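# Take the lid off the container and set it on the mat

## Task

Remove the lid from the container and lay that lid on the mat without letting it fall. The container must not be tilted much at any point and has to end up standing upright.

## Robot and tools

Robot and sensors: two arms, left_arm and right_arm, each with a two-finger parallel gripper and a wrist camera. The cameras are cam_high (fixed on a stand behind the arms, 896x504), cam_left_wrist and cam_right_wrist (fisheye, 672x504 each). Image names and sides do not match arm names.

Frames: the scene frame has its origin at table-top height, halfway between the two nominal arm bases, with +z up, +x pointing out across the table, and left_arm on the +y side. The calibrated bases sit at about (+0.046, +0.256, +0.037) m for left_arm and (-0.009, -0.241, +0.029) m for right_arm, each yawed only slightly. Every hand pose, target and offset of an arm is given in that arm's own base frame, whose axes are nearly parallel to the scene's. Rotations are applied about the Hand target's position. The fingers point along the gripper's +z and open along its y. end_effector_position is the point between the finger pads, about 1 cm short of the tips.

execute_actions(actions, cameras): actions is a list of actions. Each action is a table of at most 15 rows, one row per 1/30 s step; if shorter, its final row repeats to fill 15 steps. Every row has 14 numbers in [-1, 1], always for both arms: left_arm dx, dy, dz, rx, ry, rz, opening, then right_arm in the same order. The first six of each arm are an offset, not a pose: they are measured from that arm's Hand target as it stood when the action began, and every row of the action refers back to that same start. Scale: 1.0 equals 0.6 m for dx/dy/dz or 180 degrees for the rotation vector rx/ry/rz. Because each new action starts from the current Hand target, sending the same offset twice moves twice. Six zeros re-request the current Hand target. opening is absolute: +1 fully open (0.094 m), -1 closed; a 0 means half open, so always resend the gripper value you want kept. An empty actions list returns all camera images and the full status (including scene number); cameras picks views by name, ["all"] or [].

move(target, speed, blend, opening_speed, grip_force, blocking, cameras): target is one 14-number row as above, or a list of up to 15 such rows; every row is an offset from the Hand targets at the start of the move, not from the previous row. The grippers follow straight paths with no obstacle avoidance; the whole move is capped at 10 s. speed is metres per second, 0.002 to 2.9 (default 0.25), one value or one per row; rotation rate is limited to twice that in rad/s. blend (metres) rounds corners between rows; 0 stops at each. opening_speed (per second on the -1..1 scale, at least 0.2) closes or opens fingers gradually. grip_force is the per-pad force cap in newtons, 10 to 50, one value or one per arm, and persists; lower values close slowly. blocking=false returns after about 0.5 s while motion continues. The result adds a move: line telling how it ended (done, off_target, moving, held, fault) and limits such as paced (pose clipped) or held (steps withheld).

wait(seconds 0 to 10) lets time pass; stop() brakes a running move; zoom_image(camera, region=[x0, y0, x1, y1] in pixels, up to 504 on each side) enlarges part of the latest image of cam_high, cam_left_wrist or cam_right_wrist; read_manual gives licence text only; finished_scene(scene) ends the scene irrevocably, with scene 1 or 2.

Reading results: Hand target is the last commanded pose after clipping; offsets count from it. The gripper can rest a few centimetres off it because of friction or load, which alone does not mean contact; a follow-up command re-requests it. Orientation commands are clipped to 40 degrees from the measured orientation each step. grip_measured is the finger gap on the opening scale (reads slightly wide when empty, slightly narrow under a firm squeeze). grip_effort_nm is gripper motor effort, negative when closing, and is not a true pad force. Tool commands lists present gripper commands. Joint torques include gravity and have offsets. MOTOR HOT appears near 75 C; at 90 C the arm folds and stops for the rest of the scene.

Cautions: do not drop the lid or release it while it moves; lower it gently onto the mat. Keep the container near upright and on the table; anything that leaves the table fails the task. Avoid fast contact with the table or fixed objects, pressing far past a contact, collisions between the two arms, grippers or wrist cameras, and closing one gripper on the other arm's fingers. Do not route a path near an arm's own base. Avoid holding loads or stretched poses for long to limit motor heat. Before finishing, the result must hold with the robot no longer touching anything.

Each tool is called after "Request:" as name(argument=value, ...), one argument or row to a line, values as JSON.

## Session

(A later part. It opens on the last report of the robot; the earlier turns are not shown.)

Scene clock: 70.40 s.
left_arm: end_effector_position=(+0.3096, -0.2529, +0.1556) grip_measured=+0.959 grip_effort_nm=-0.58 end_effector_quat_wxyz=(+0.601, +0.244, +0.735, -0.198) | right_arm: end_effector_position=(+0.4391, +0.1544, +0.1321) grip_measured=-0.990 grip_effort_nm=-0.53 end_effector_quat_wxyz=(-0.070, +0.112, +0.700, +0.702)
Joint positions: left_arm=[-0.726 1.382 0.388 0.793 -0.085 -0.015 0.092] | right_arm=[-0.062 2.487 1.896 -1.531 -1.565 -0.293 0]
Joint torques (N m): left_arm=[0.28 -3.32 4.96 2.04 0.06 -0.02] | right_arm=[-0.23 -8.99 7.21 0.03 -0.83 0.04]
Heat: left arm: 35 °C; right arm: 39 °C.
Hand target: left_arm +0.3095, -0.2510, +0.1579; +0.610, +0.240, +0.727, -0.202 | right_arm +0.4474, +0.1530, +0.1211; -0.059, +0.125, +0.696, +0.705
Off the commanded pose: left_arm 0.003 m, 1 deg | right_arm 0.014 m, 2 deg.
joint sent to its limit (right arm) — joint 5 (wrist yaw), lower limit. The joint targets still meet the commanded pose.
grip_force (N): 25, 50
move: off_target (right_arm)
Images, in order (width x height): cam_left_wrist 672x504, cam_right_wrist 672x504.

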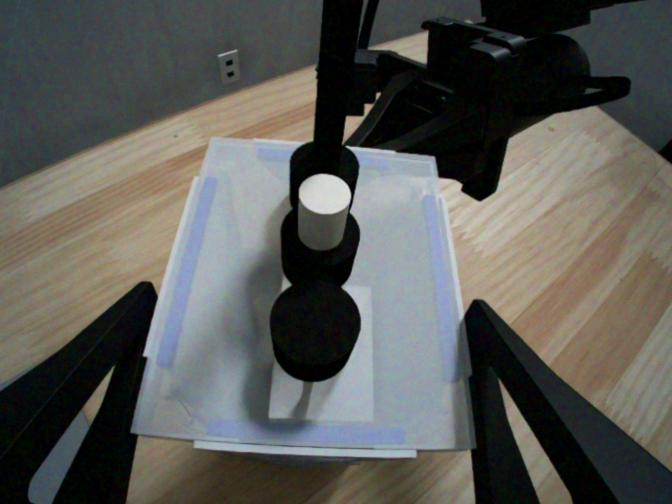

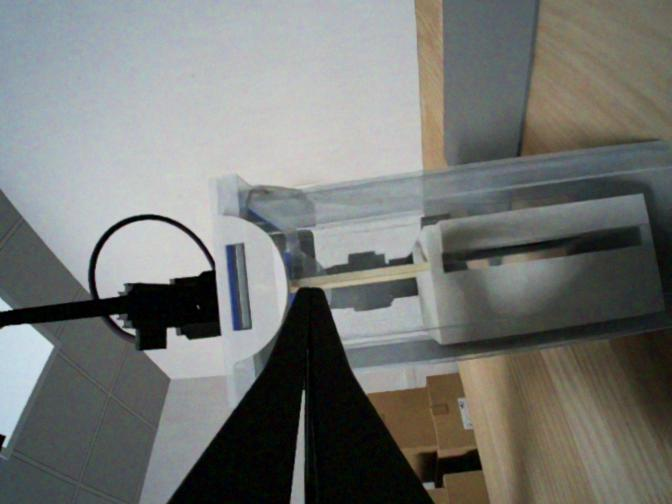

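Request:
move(
  target=[0,0,0,0,0,0,0.72, -0.033, 0.037, 0.0, 0,0,-0.05, -1],
  speed=0.06,
  cameras=["cam_left_wrist", "cam_right_wrist"],
)

Request:
zoom_image(
  camera="cam_right_wrist",
  region=[180, 200, 420, 380],
)

Scene clock: 72.60 s.
left_arm: end_effector_position=(+0.3096, -0.2529, +0.1556) grip_measured=+0.959 grip_effort_nm=-0.58 end_effector_quat_wxyz=(+0.601, +0.244, +0.735, -0.198) | right_arm: end_effector_position=(+0.4282, +0.1713, +0.1242) grip_measured=-0.990 grip_effort_nm=-0.53 end_effector_quat_wxyz=(-0.090, +0.105, +0.701, +0.700)
Joint positions: left_arm=[-0.726 1.382 0.388 0.793 -0.085 -0.015 0.092] | right_arm=[-0.024 2.487 1.858 -1.516 -1.565 -0.296 0]
Joint torques (N m): left_arm=[0.27 -3.33 4.97 2.03 0.06 -0.01] | right_arm=[0.73 -11.52 4.07 0.01 -0.78 -0.17]
Heat: left arm: 35 °C; right arm: 38 °C.
Hand target: left_arm +0.3095, -0.2510, +0.1579; +0.610, +0.240, +0.727, -0.202 | right_arm +0.4276, +0.1752, +0.1211; -0.004, +0.179, +0.684, +0.707
Off the commanded pose: left_arm 0.003 m, 1 deg | right_arm 0.005 m, 13 deg.
joint sent to its limit (right arm) — joint 5 (wrist yaw), lower limit. The joint targets are off in orientation, not in position.
grip_force (N): 25, 50
move: off_target (right_arm)
Images, in order (width x height): cam_left_wrist 672x504, cam_right_wrist 672x504.

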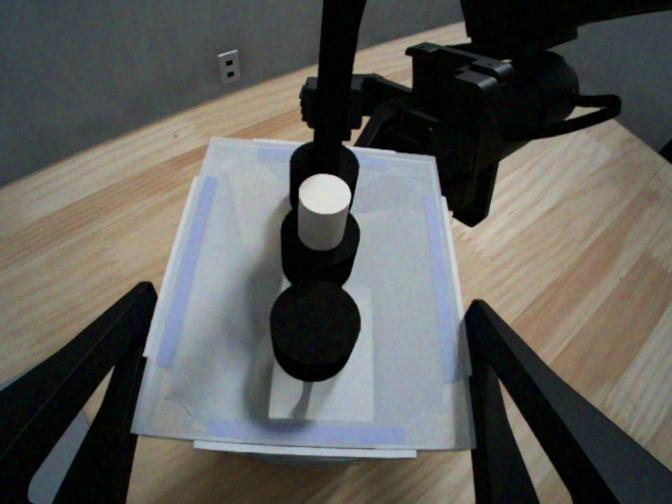

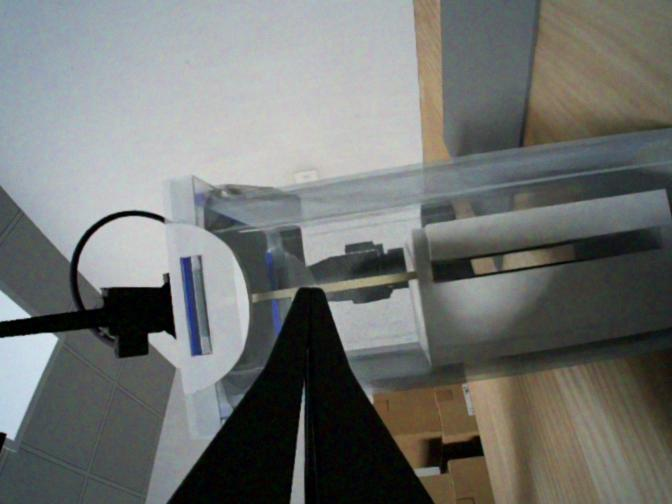

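Scaled by 2.100 from the camera's 672x504 image, which has a finer 960x720 frame.

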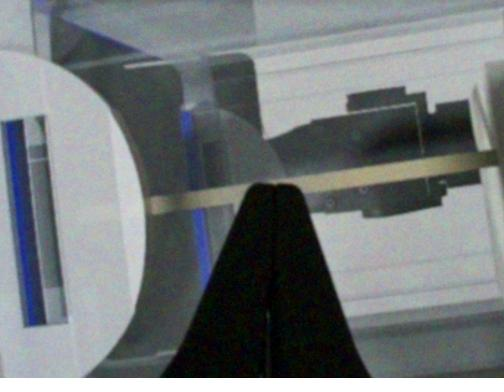

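Request:
move(
  target=[0,0,0,0,0,0,0.72, -0.0235, 0.0155, 0.012, 0,0,0.05, -1],
  speed=0.05,
  cameras=["cam_left_wrist", "cam_right_wrist", "cam_high"],
)

Request:
zoom_image(
  camera="cam_right_wrist",
  region=[140, 200, 380, 380],
)

Scene clock: 74.50 s.
left_arm: end_effector_position=(+0.3096, -0.2529, +0.1556) grip_measured=+0.959 grip_effort_nm=-0.58 end_effector_quat_wxyz=(+0.601, +0.244, +0.735, -0.198) | right_arm: end_effector_position=(+0.4210, +0.1757, +0.1180) grip_measured=-0.990 grip_effort_nm=-0.53 end_effector_quat_wxyz=(-0.089, +0.103, +0.696, +0.705)
Joint positions: left_arm=[-0.726 1.382 0.388 0.793 -0.085 -0.015 0.092] | right_arm=[-0.013 2.487 1.812 -1.515 -1.584 -0.346 0]
Joint torques (N m): left_arm=[0.27 -3.32 4.97 2.03 0.06 -0.02] | right_arm=[1.66 -14.09 3.97 -0.45 -0.58 -0.17]
Heat: left arm: 35 °C; right arm: 38 °C.
Hand target: left_arm +0.3095, -0.2510, +0.1579; +0.610, +0.240, +0.727, -0.202 | right_arm +0.4135, +0.1845, +0.1283; -0.059, +0.125, +0.696, +0.705
Off the commanded pose: left_arm 0.003 m, 1 deg | right_arm 0.015 m, 4 deg.
joint sent to its limit (right arm) — joint 5 (wrist yaw), lower limit. The joint targets are off in orientation, not in position.
grip_force (N): 25, 50
move: off_target (right_arm)

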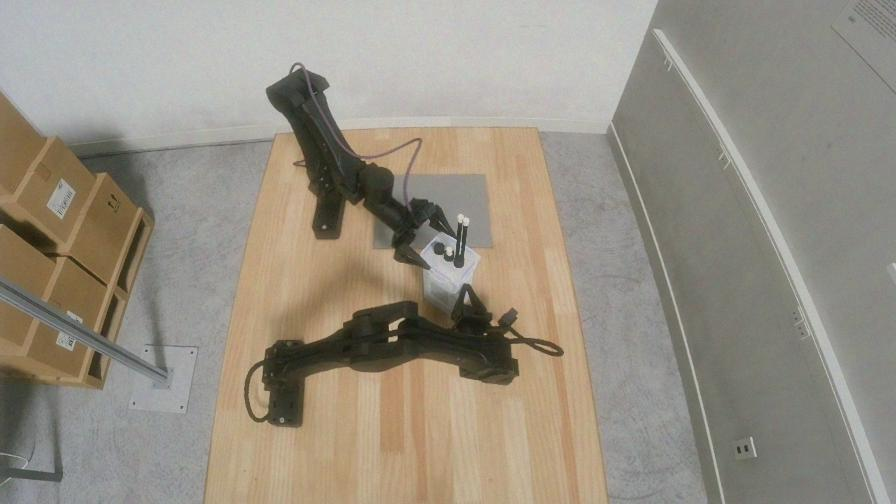

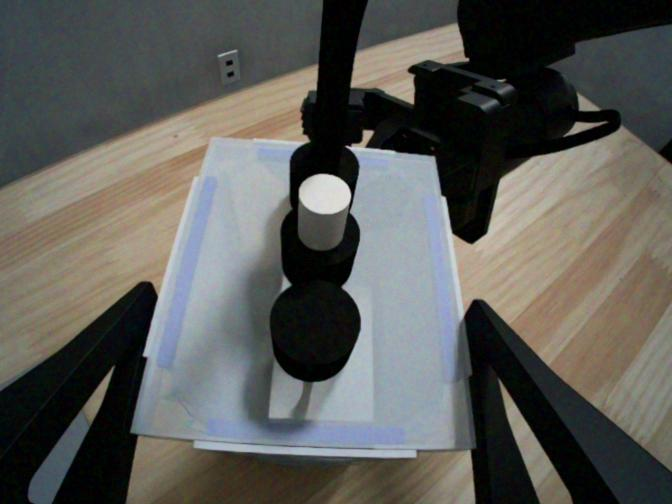

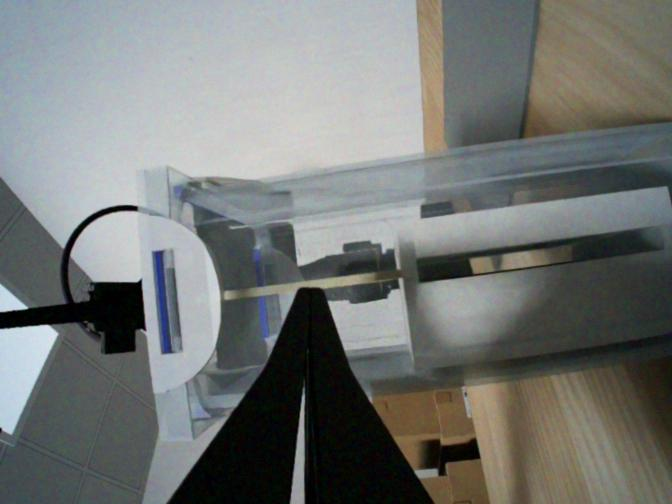

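Scaled by 2.100 from the camera's 672x504 image, which has a finer 960x720 frame.

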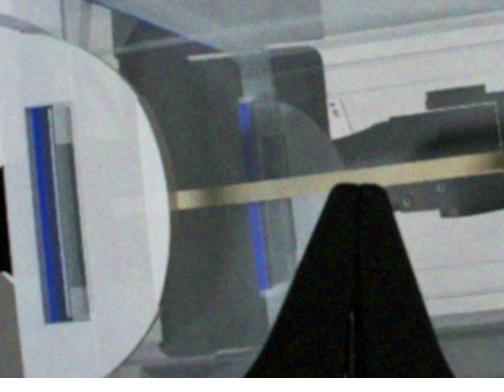

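Request:
move(
  target=[0,0,0,0,0,0,0.72, 0.0, -0.005, 0.02, 0,0,0, -1],
  speed=0.05,
  cameras=["cam_right_wrist"],
)

Scene clock: 75.83 s.
left_arm: end_effector_position=(+0.3097, -0.2529, +0.1557) grip_measured=+0.959 grip_effort_nm=-0.58 end_effector_quat_wxyz=(+0.601, +0.244, +0.735, -0.198) | right_arm: end_effector_position=(+0.4205, +0.1757, +0.1183) grip_measured=-0.990 grip_effort_nm=-0.52 end_effector_quat_wxyz=(-0.092, +0.106, +0.695, +0.705)
Joint positions: left_arm=[-0.726 1.382 0.388 0.793 -0.085 -0.015 0.092] | right_arm=[-0.013 2.487 1.812 -1.523 -1.584 -0.346 0]
Joint torques (N m): left_arm=[0.27 -3.32 4.96 2.04 0.06 -0.02] | right_arm=[1.09 -16.06 4.23 -0.6 -0.56 -0.11]
Heat: left arm: 36 °C; right arm: 37 °C.
Hand target: left_arm +0.3095, -0.2510, +0.1579; +0.611, +0.240, +0.727, -0.202 | right_arm +0.4135, +0.1815, +0.1403; -0.059, +0.125, +0.696, +0.705
Off the commanded pose: left_arm 0.003 m, 1 deg | right_arm 0.024 m, 4 deg.
joint sent to its limit (right arm) — joint 5 (wrist yaw), lower limit. The joint targets are off in orientation, not in position.
grip_force (N): 25, 50
move: off_target (right_arm)
Images, in order (width x height): cam_right_wrist 672x504.

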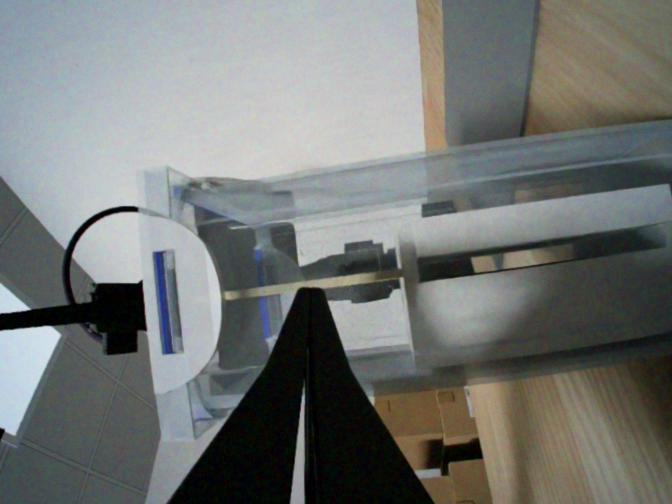

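Request:
move(
  target=[0,0,0,0,0,0,0.72, 0.0, 0, 0.02, 0,0,0, -1],
  speed=0.05,
  cameras=["cam_right_wrist"],
)

Scene clock: 77.40 s.
left_arm: end_effector_position=(+0.3097, -0.2529, +0.1557) grip_measured=+0.959 grip_effort_nm=-0.58 end_effector_quat_wxyz=(+0.601, +0.244, +0.735, -0.198) | right_arm: end_effector_position=(+0.4194, +0.1746, +0.1271) grip_measured=-0.990 grip_effort_nm=-0.53 end_effector_quat_wxyz=(-0.095, +0.110, +0.694, +0.705)
Joint positions: left_arm=[-0.726 1.382 0.388 0.793 -0.085 -0.015 0.092] | right_arm=[-0.016 2.468 1.812 -1.552 -1.585 -0.346 0]
Joint torques (N m): left_arm=[0.25 -3.33 4.96 2.04 0.06 -0.01] | right_arm=[1.25 -16.13 5.26 -0.64 -0.55 -0.05]
Heat: left arm: 36 °C; right arm: 37 °C.
Hand target: left_arm +0.3095, -0.2510, +0.1579; +0.611, +0.240, +0.727, -0.202 | right_arm +0.4135, +0.1815, +0.1523; -0.059, +0.125, +0.696, +0.705
Off the commanded pose: left_arm 0.003 m, 1 deg | right_arm 0.027 m, 4 deg.
joint sent to its limit (right arm) — joint 4 (wrist pitch), lower limit; joint 5 (wrist yaw), lower limit. The joint targets are off in orientation, not in position.
grip_force (N): 25, 50
move: off_target (right_arm)
Images, in order (width x height): cam_right_wrist 672x504.

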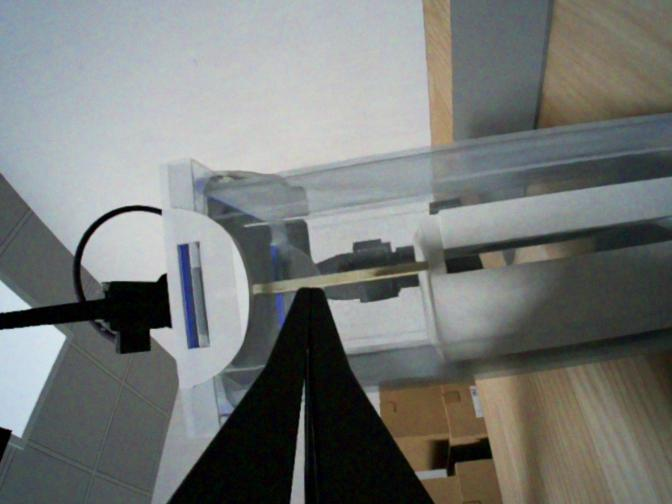

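Request:
move(
  target=[0,0,0,0,0,0,0.72, -0.01, 0.014, 0.008, 0,0,0, -1],
  speed=0.05,
  cameras=["cam_right_wrist"],
)

Request:
zoom_image(
  camera="cam_right_wrist",
  region=[160, 200, 400, 380],
)

Scene clock: 78.73 s.
left_arm: end_effector_position=(+0.3097, -0.2529, +0.1557) grip_measured=+0.959 grip_effort_nm=-0.58 end_effector_quat_wxyz=(+0.601, +0.244, +0.735, -0.198) | right_arm: end_effector_position=(+0.4192, +0.1746, +0.1334) grip_measured=-0.990 grip_effort_nm=-0.53 end_effector_quat_wxyz=(-0.090, +0.106, +0.695, +0.705)
Joint positions: left_arm=[-0.726 1.382 0.388 0.793 -0.085 -0.015 0.092] | right_arm=[-0.016 2.453 1.812 -1.553 -1.585 -0.346 0]
Joint torques (N m): left_arm=[0.27 -3.32 4.96 2.03 0.06 -0.02] | right_arm=[2.93 -16.16 4.51 -0.56 -0.56 0.02]
Heat: left arm: 36 °C; right arm: 38 °C.
Hand target: left_arm +0.3095, -0.2510, +0.1579; +0.611, +0.240, +0.727, -0.202 | right_arm +0.4075, +0.1899, +0.1570; -0.059, +0.125, +0.696, +0.705
Off the commanded pose: left_arm 0.003 m, 1 deg | right_arm 0.031 m, 4 deg.
joint sent to its limit (right arm) — joint 4 (wrist pitch), lower limit; joint 5 (wrist yaw), lower limit. The joint targets are off in orientation, not in position.
grip_force (N): 25, 50
move: off_target (right_arm)
Images, in order (width x height): cam_right_wrist 672x504.

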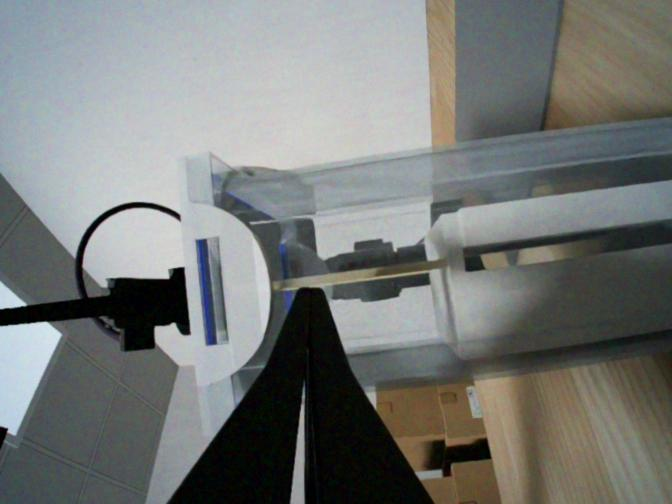

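Scaled by 2.100 from the camera's 672x504 image, which has a finer 960x720 frame.

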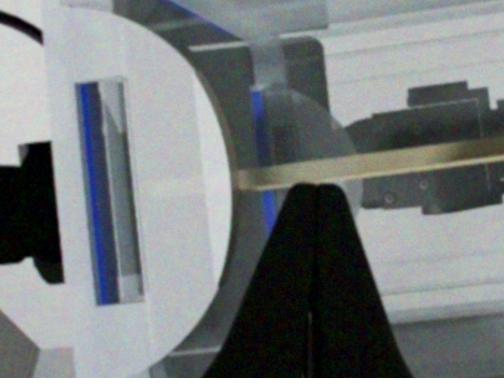

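Request:
move(
  target=[0,0,0,0,0,0,0.72, -0.006, 0.01, -0.005, 0,0,0, -1],
  speed=0.05,
  cameras=["cam_right_wrist"],
)

Request:
zoom_image(
  camera="cam_right_wrist",
  region=[160, 200, 400, 380],
)

Scene clock: 80.40 s.
left_arm: end_effector_position=(+0.3091, -0.2524, +0.1554) grip_measured=+0.959 grip_effort_nm=-0.58 end_effector_quat_wxyz=(+0.602, +0.244, +0.734, -0.199) | right_arm: end_effector_position=(+0.4188, +0.1754, +0.1334) grip_measured=-0.990 grip_effort_nm=-0.52 end_effector_quat_wxyz=(-0.091, +0.106, +0.695, +0.705)
Joint positions: left_arm=[-0.726 1.382 0.383 0.801 -0.085 -0.015 0.092] | right_arm=[-0.014 2.453 1.812 -1.554 -1.585 -0.345 0]
Joint torques (N m): left_arm=[0.28 -3.28 5.31 1.98 0.06 -0.02] | right_arm=[3.86 -15.84 4.03 -0.57 -0.56 -0.1]
Heat: left arm: 36 °C; right arm: 39 °C.
Hand target: left_arm +0.3095, -0.2510, +0.1579; +0.611, +0.240, +0.727, -0.202 | right_arm +0.4039, +0.1960, +0.1540; -0.059, +0.125, +0.696, +0.705
Off the commanded pose: left_arm 0.003 m, 1 deg | right_arm 0.033 m, 4 deg.
joint sent to its limit (right arm) — joint 4 (wrist pitch), lower limit; joint 5 (wrist yaw), lower limit. The joint targets are off in orientation, not in position.
grip_force (N): 25, 50
move: off_target (right_arm)
Images, in order (width x height): cam_right_wrist 672x504.

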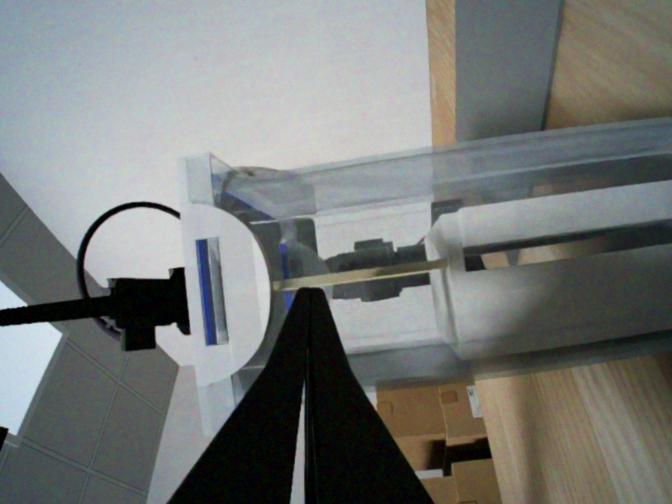

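Scaled by 2.100 from the camera's 672x504 image, which has a finer 960x720 frame.

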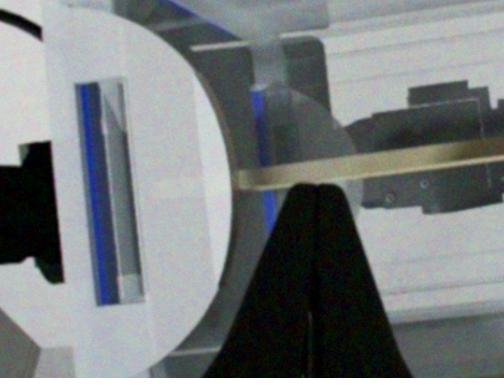

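Request:
move(
  target=[0,0,0,0,0,0,0.72, 0.014, -0.02, 0.018, 0,0,0, -1],
  speed=0.04,
  cameras=["cam_right_wrist", "cam_left_wrist"],
)

Request:
zoom_image(
  camera="cam_right_wrist",
  region=[160, 200, 400, 380],
)

Scene clock: 86.80 s.
left_arm: end_effector_position=(+0.3091, -0.2524, +0.1554) grip_measured=+0.959 grip_effort_nm=-0.58 end_effector_quat_wxyz=(+0.602, +0.244, +0.734, -0.199) | right_arm: end_effector_position=(+0.4187, +0.1753, +0.1382) grip_measured=-0.990 grip_effort_nm=-0.52 end_effector_quat_wxyz=(-0.096, +0.110, +0.694, +0.705)
Joint positions: left_arm=[-0.726 1.382 0.383 0.801 -0.085 -0.015 0.092] | right_arm=[-0.015 2.44 1.812 -1.554 -1.585 -0.319 0]
Joint torques (N m): left_arm=[0.27 -3.26 5.31 1.98 0.06 -0.02] | right_arm=[1.69 -16.25 5.82 -0.53 -0.56 0.02]
Heat: left arm: 36 °C; right arm: 45 °C.
Hand target: left_arm +0.3095, -0.2510, +0.1579; +0.611, +0.240, +0.727, -0.202 | right_arm +0.4123, +0.1839, +0.1649; -0.059, +0.125, +0.696, +0.705
Off the commanded pose: left_arm 0.003 m, 1 deg | right_arm 0.029 m, 4 deg.
joint sent to its limit (right arm) — joint 4 (wrist pitch), lower limit; joint 5 (wrist yaw), lower limit. The joint targets are off in orientation, not in position.
grip_force (N): 25, 50
move: off_target (right_arm)
Images, in order (width x height): cam_left_wrist 672x504, cam_right_wrist 672x504.

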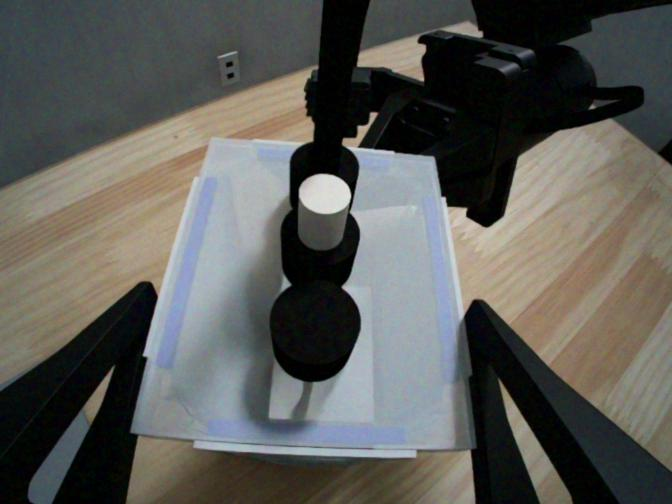

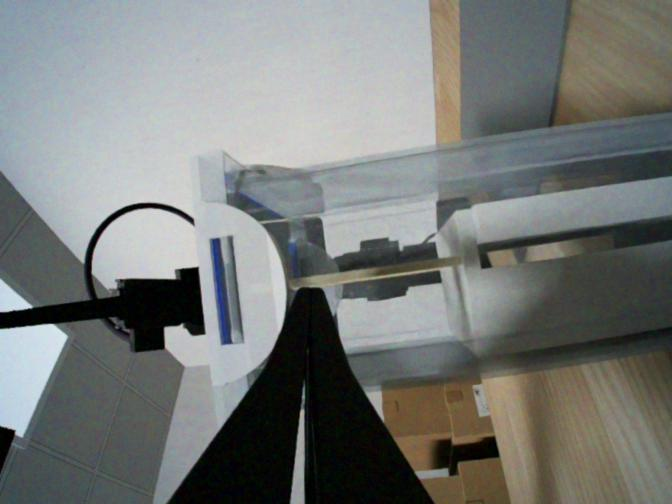

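Scaled by 2.100 from the camera's 672x504 image, which has a finer 960x720 frame.

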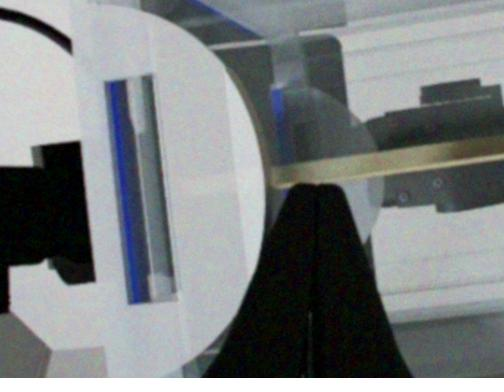

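Request:
move(
  target=[0,0,0,0,0,0,0.72, 0.0, 0.0, 0.012, 0,0,0, -1],
  speed=0.04,
  cameras=["cam_right_wrist", "cam_left_wrist"],
)

Request:
zoom_image(
  camera="cam_right_wrist",
  region=[160, 200, 400, 380],
)

Scene clock: 88.40 s.
left_arm: end_effector_position=(+0.3091, -0.2524, +0.1554) grip_measured=+0.959 grip_effort_nm=-0.58 end_effector_quat_wxyz=(+0.602, +0.244, +0.734, -0.199) | right_arm: end_effector_position=(+0.4184, +0.1750, +0.1402) grip_measured=-0.990 grip_effort_nm=-0.52 end_effector_quat_wxyz=(-0.100, +0.114, +0.694, +0.703)
Joint positions: left_arm=[-0.726 1.382 0.383 0.801 -0.084 -0.015 0.092] | right_arm=[-0.015 2.434 1.812 -1.553 -1.582 -0.3 0]
Joint torques (N m): left_arm=[0.28 -3.26 5.31 1.98 0.06 -0.02] | right_arm=[1.7 -16.92 6.13 -0.53 -0.59 0]
Heat: left arm: 37 °C; right arm: 45 °C.
Hand target: left_arm +0.3095, -0.2510, +0.1578; +0.610, +0.240, +0.727, -0.202 | right_arm +0.4123, +0.1839, +0.1721; -0.059, +0.125, +0.696, +0.705
Off the commanded pose: left_arm 0.003 m, 1 deg | right_arm 0.034 m, 5 deg.
joint sent to its limit (right arm) — joint 4 (wrist pitch), lower limit; joint 5 (wrist yaw), lower limit. The joint targets are off in orientation, not in position.
grip_force (N): 25, 50
move: off_target (right_arm)
Images, in order (width x height): cam_left_wrist 672x504, cam_right_wrist 672x504.

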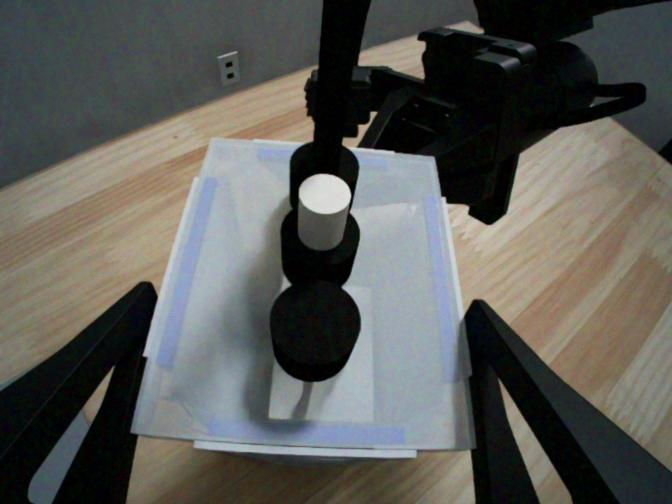

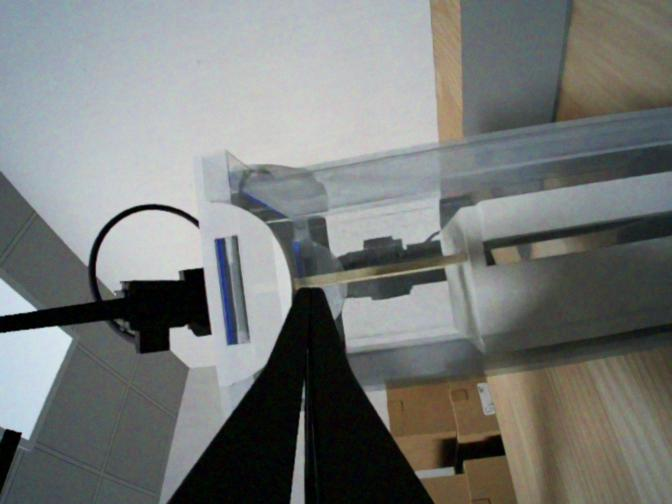

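Scaled by 2.100 from the camera's 672x504 image, which has a finer 960x720 frame.

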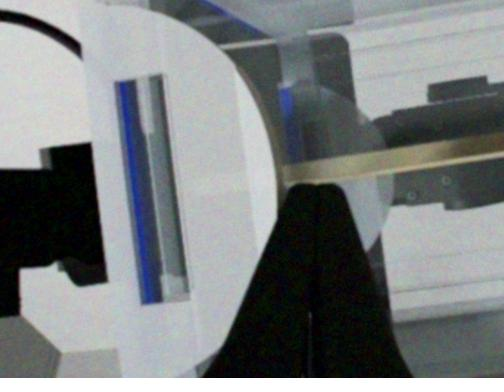

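Request:
move(
  target=[0,0,0,0,0,0,0.72, 0.01, -0.01, 0.02, 0,0,0, -1],
  speed=0.04,
  cameras=["cam_right_wrist", "cam_left_wrist"],
)

Request:
zoom_image(
  camera="cam_right_wrist",
  region=[160, 200, 400, 380],
)

Scene clock: 92.13 s.
left_arm: end_effector_position=(+0.3091, -0.2533, +0.1583) grip_measured=+0.959 grip_effort_nm=-0.58 end_effector_quat_wxyz=(+0.606, +0.243, +0.730, -0.202) | right_arm: end_effector_position=(+0.4192, +0.1727, +0.1471) grip_measured=-0.990 grip_effort_nm=-0.52 end_effector_quat_wxyz=(-0.110, +0.115, +0.714, +0.682)
Joint positions: left_arm=[-0.726 1.382 0.383 0.813 -0.081 -0.015 0.092] | right_arm=[-0.02 2.375 1.801 -1.422 -1.522 -0.105 0]
Joint torques (N m): left_arm=[0.28 -3.23 5.3 1.88 0.02 -0.02] | right_arm=[0.85 -16.84 4.81 -0.02 -1.33 0.04]
Heat: left arm: 37 °C; right arm: 47 °C.
Hand target: left_arm +0.3095, -0.2510, +0.1579; +0.610, +0.240, +0.727, -0.202 | right_arm +0.4183, +0.1779, +0.1841; -0.059, +0.125, +0.696, +0.705
Off the commanded pose: left_arm 0.002 m, 1 deg | right_arm 0.037 m, 7 deg.
joint sent to its limit (right arm) — joint 5 (wrist yaw), lower limit. The joint targets are off in orientation, not in position.
grip_force (N): 25, 50
move: off_target (right_arm)
Images, in order (width x height): cam_left_wrist 672x504, cam_right_wrist 672x504.

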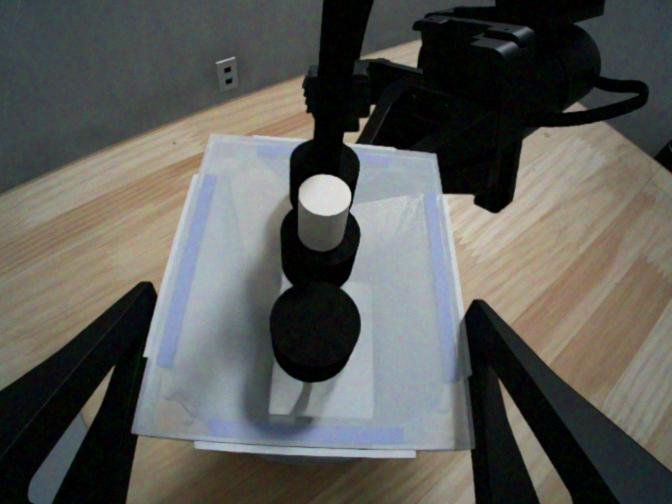

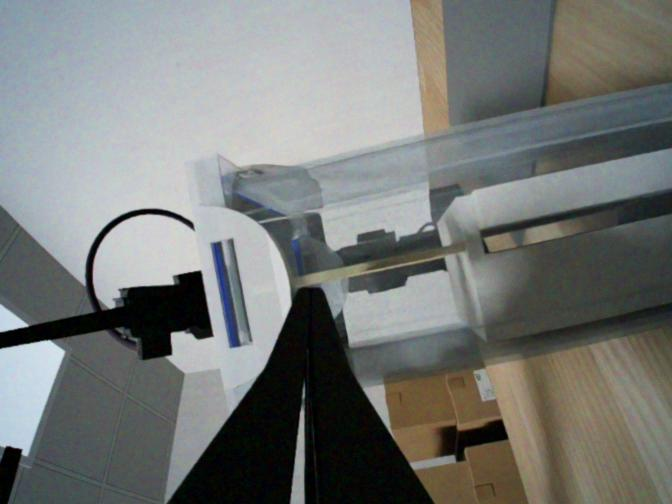

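Scaled by 2.100 from the camera's 672x504 image, which has a finer 960x720 frame.

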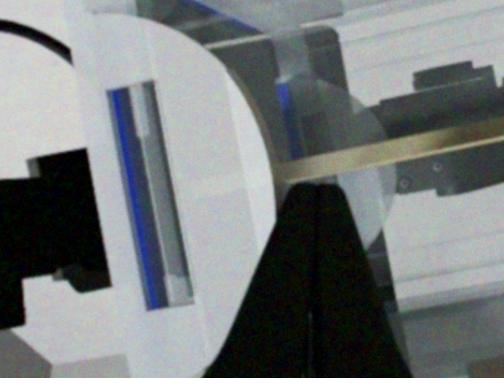

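Request:
move(
  target=[
    [0,0,0,0,0,0,0.72, 0.0, -0.0, -0.12, 0,0,0, -1],
    [0,0,0,0,0,0,0.72, 0.05, -0.07, -0.12, 0,0,0, -1],
    [0,0,0,0,0,0,0.72, 0.05, -0.27, -0.1, 0,0,0, -1],
  ],
  speed=0.08,
  blend=[0.005,0.02,0],
  cameras=["cam_right_wrist", "cam_left_wrist"],
)

Scene clock: 98.80 s.
left_arm: end_effector_position=(+0.3090, -0.2532, +0.1560) grip_measured=+0.959 grip_effort_nm=-0.58 end_effector_quat_wxyz=(+0.603, +0.244, +0.732, -0.201) | right_arm: end_effector_position=(+0.4435, +0.0183, +0.1314) grip_measured=-0.990 grip_effort_nm=-0.52 end_effector_quat_wxyz=(+0.013, +0.202, +0.722, +0.661)
Joint positions: left_arm=[-0.726 1.384 0.383 0.807 -0.081 -0.015 0.092] | right_arm=[-0.375 2.426 1.867 -1.585 -1.422 -0.325 0]
Joint torques (N m): left_arm=[0.27 -3.47 5.29 1.92 0.02 -0.02] | right_arm=[-0.2 -9.24 7.34 -0.27 -0.66 -0.13]
Heat: left arm: 38 °C; right arm: 47 °C.
Hand target: left_arm +0.3095, -0.2510, +0.1579; +0.611, +0.240, +0.727, -0.202 | right_arm +0.4483, +0.0158, +0.1241; -0.059, +0.125, +0.696, +0.705
Off the commanded pose: left_arm 0.003 m, 1 deg | right_arm 0.009 m, 14 deg.
joint sent to its limit (right arm) — joint 4 (wrist pitch), lower limit. The joint targets are off in orientation, not in position.
grip_force (N): 25, 50
move: off_target (right_arm)
Images, in order (width x height): cam_left_wrist 672x504, cam_right_wrist 672x504.

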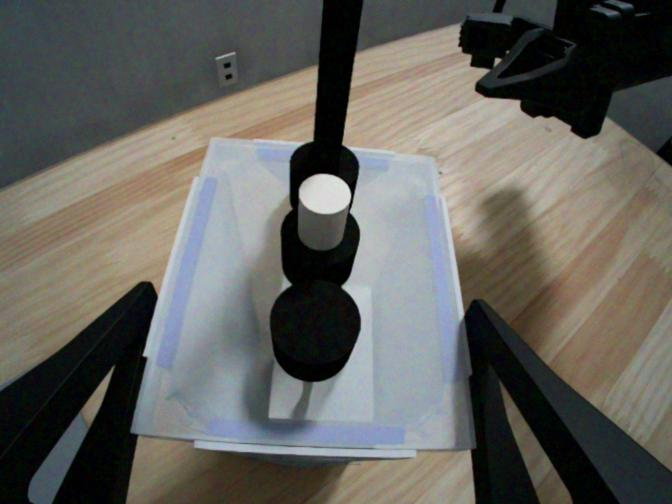

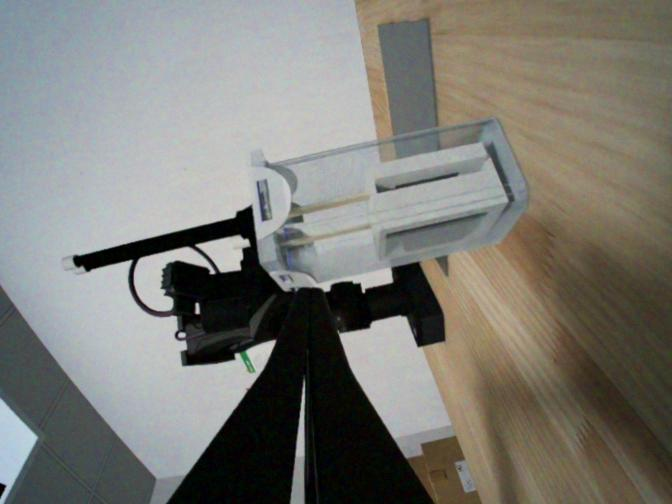

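Request:
zoom_image(
  camera="cam_right_wrist",
  region=[230, 130, 350, 300],
)

Scaled by 2.965 from the camera's 672x504 image, which has a finer 960x720 frame.

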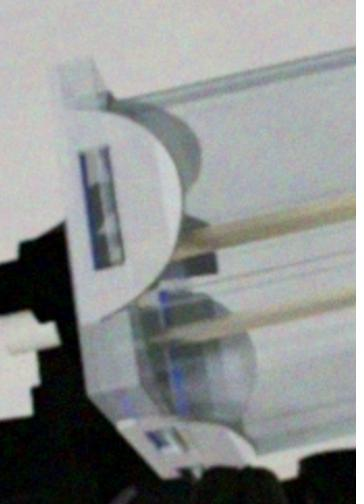

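Request:
move(
  target=[
    [0,0,0,0,0,0,0.72, -0.147, -0.026, 0.06, -0.2626,-0.5225,-0.0858, 1],
    [0,0,0,0,0,0,0.72, -0.247, 0.2, -0.073, -0.2626,-0.5225,-0.0858, 1],
  ],
  speed=0.2,
  cameras=["cam_right_wrist", "cam_high"],
)

Scene clock: 106.80 s.
left_arm: end_effector_position=(+0.3090, -0.2532, +0.1560) grip_measured=+0.959 grip_effort_nm=-0.58 end_effector_quat_wxyz=(+0.603, +0.244, +0.732, -0.201) | right_arm: end_effector_position=(+0.3035, +0.1340, +0.0845) grip_measured=+0.998 grip_effort_nm=0.12 end_effector_quat_wxyz=(+0.586, -0.323, +0.693, +0.268)
Joint positions: left_arm=[-0.726 1.384 0.383 0.807 -0.081 -0.015 0.092] | right_arm=[-0.012 1.734 0.153 1.317 -0.86 -0.209 0.094]
Joint torques (N m): left_arm=[0.28 -3.47 5.29 1.92 0.02 -0.02] | right_arm=[0.72 -2.85 2.36 2.28 -0.14 0.05]
Heat: left arm: 39 °C; right arm: 45 °C.
Hand target: left_arm +0.3095, -0.2510, +0.1579; +0.611, +0.240, +0.727, -0.202 | right_arm +0.3001, +0.1359, +0.0804; +0.583, -0.323, +0.695, +0.270
Off the commanded pose: left_arm 0.003 m, 1 deg | right_arm 0.006 m, 0 deg.
grip_force (N): 25, 50
move: done
Images, in order (width x height): cam_high 896x504, cam_right_wrist 672x504.

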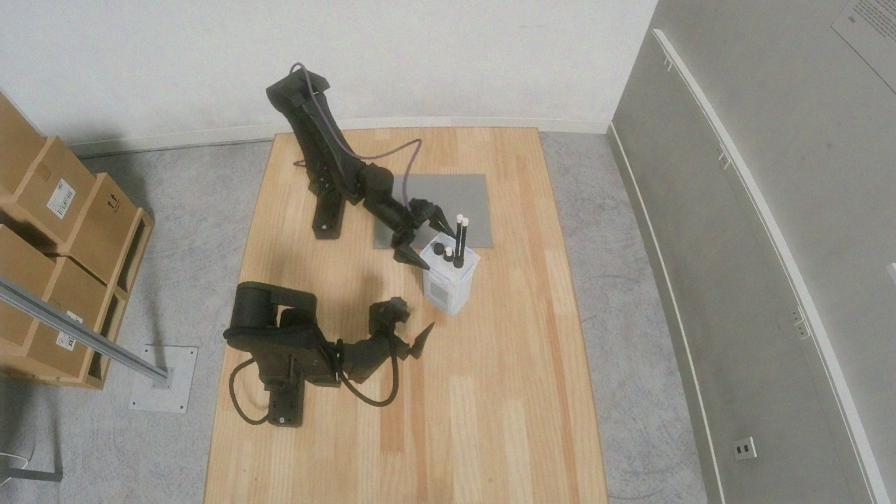

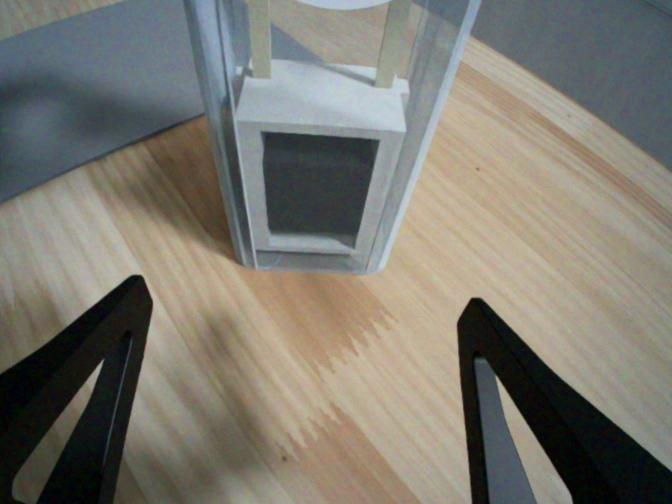

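Request:
move(
  target=[0,0,0,0,0,0,0.72, 0.065, 0.076, -0.01, 0,0,0, 1],
  speed=0.08,
  cameras=["cam_right_wrist", "cam_left_wrist"],
)

Scene clock: 108.57 s.
left_arm: end_effector_position=(+0.3090, -0.2532, +0.1560) grip_measured=+0.959 grip_effort_nm=-0.58 end_effector_quat_wxyz=(+0.603, +0.244, +0.732, -0.201) | right_arm: end_effector_position=(+0.3349, +0.1792, +0.0734) grip_measured=+0.998 grip_effort_nm=0.12 end_effector_quat_wxyz=(+0.576, -0.322, +0.700, +0.272)
Joint positions: left_arm=[-0.726 1.384 0.383 0.807 -0.081 -0.015 0.092] | right_arm=[0.191 1.881 0.295 1.344 -0.666 -0.142 0.094]
Joint torques (N m): left_arm=[0.28 -3.45 5.27 1.92 0.02 -0.02] | right_arm=[0.5 -3.85 4.52 2.43 -0.06 0.03]
Heat: left arm: 39 °C; right arm: 45 °C.
Hand target: left_arm +0.3095, -0.2510, +0.1579; +0.611, +0.240, +0.727, -0.202 | right_arm +0.3391, +0.1815, +0.0743; +0.583, -0.322, +0.695, +0.270
Off the commanded pose: left_arm 0.003 m, 1 deg | right_arm 0.005 m, 1 deg.
grip_force (N): 25, 50
move: done
Images, in order (width x height): cam_left_wrist 672x504, cam_right_wrist 672x504.

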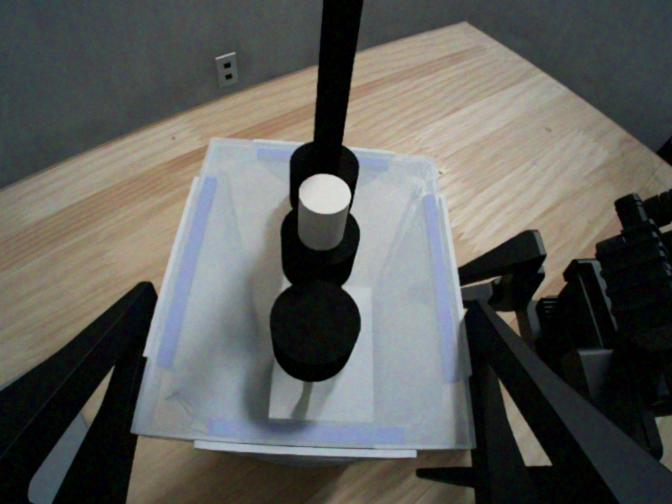

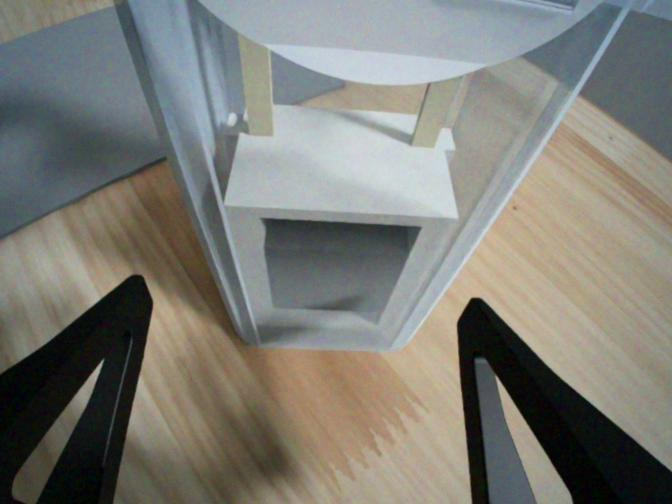

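Request:
move(
  target=[0,0,0,0,0,0,0.72, 0.0, 0.0, 0, 0.0551,-0.0467,0, 1],
  speed=0.08,
  cameras=["cam_right_wrist", "cam_left_wrist"],
)

Scene clock: 111.47 s.
left_arm: end_effector_position=(+0.3090, -0.2532, +0.1560) grip_measured=+0.959 grip_effort_nm=-0.58 end_effector_quat_wxyz=(+0.603, +0.244, +0.732, -0.201) | right_arm: end_effector_position=(+0.3310, +0.1821, +0.0583) grip_measured=+0.998 grip_effort_nm=0.12 end_effector_quat_wxyz=(+0.564, -0.318, +0.701, +0.301)
Joint positions: left_arm=[-0.726 1.384 0.383 0.807 -0.081 -0.015 0.092] | right_arm=[0.18 1.996 0.303 1.445 -0.72 -0.1 0.094]
Joint torques (N m): left_arm=[0.28 -3.47 5.29 1.92 0.02 -0.02] | right_arm=[-0.55 -4.05 3.86 3.22 -0.26 0.02]
Heat: left arm: 40 °C; right arm: 43 °C.
Hand target: left_arm +0.3095, -0.2510, +0.1579; +0.611, +0.240, +0.727, -0.202 | right_arm +0.3391, +0.1815, +0.0743; +0.658, -0.290, +0.624, +0.305
Off the commanded pose: left_arm 0.003 m, 1 deg | right_arm 0.018 m, 14 deg.
joint sent to its limit (right arm) — joint 4 (wrist pitch), upper limit. The joint targets are off in orientation, not in position.
grip_force (N): 25, 50
move: off_target (right_arm)
Images, in order (width x height): cam_left_wrist 672x504, cam_right_wrist 672x504.

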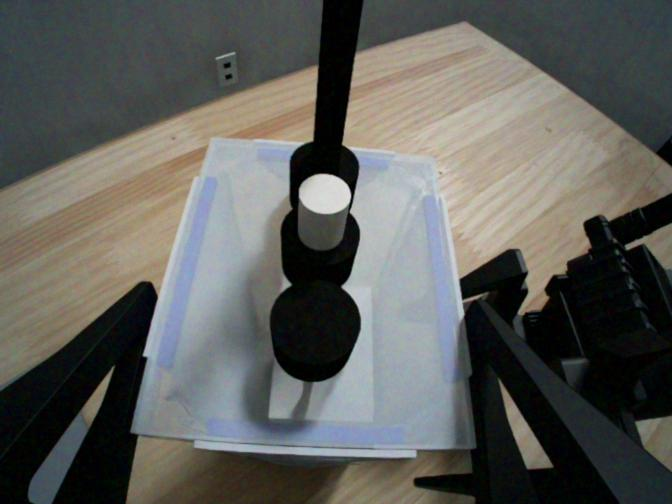

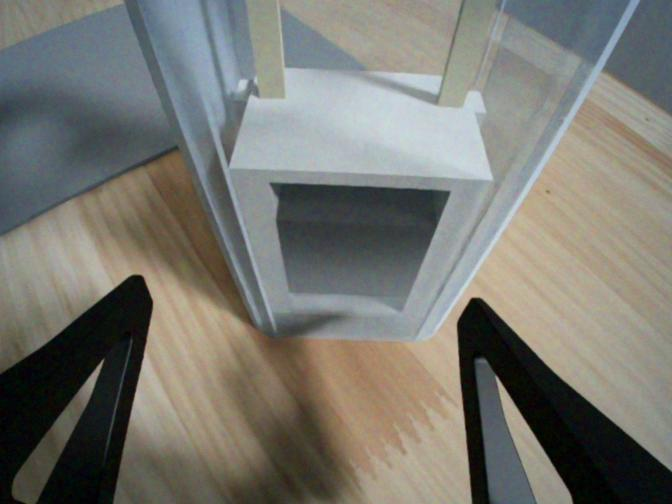

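Request:
move(
  target=[0,0,0,0,0,0,0.72, -0.075, -0.11, 0.06, 0,0,0, 1],
  speed=0.12,
  cameras=["cam_right_wrist"],
)

Scene clock: 118.10 s.
left_arm: end_effector_position=(+0.3090, -0.2532, +0.1560) grip_measured=+0.959 grip_effort_nm=-0.58 end_effector_quat_wxyz=(+0.603, +0.244, +0.732, -0.201) | right_arm: end_effector_position=(+0.2935, +0.1176, +0.0877) grip_measured=+0.998 grip_effort_nm=0.12 end_effector_quat_wxyz=(+0.582, -0.291, +0.690, +0.319)
Joint positions: left_arm=[-0.726 1.384 0.383 0.807 -0.081 -0.015 0.092] | right_arm=[-0.129 1.805 0.129 1.445 -1.018 -0.095 0.094]
Joint torques (N m): left_arm=[0.28 -3.45 5.29 1.92 0.02 -0.02] | right_arm=[-0.76 -6.11 1.87 3.05 -0.22 0.05]
Heat: left arm: 40 °C; right arm: 41 °C.
Hand target: left_arm +0.3095, -0.2510, +0.1579; +0.611, +0.240, +0.727, -0.202 | right_arm +0.2940, +0.1155, +0.1102; +0.658, -0.290, +0.624, +0.305
Off the commanded pose: left_arm 0.003 m, 1 deg | right_arm 0.023 m, 12 deg.
joint sent to its limit (right arm) — joint 4 (wrist pitch), upper limit. The joint targets are off in orientation, not in position.
grip_force (N): 25, 50
move: off_target (right_arm)
Images, in order (width x height): cam_right_wrist 672x504.

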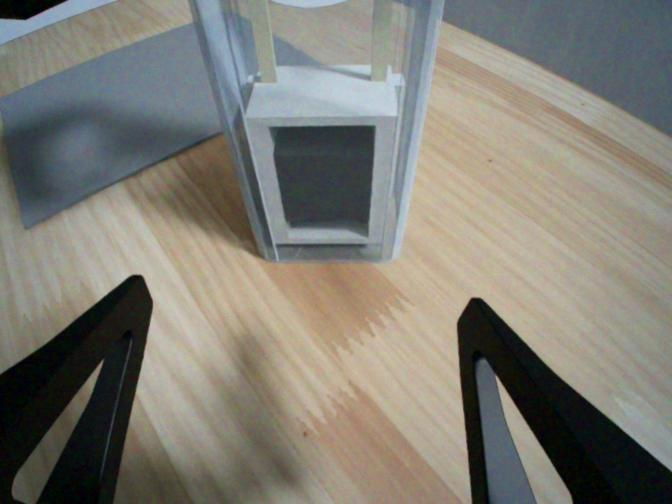

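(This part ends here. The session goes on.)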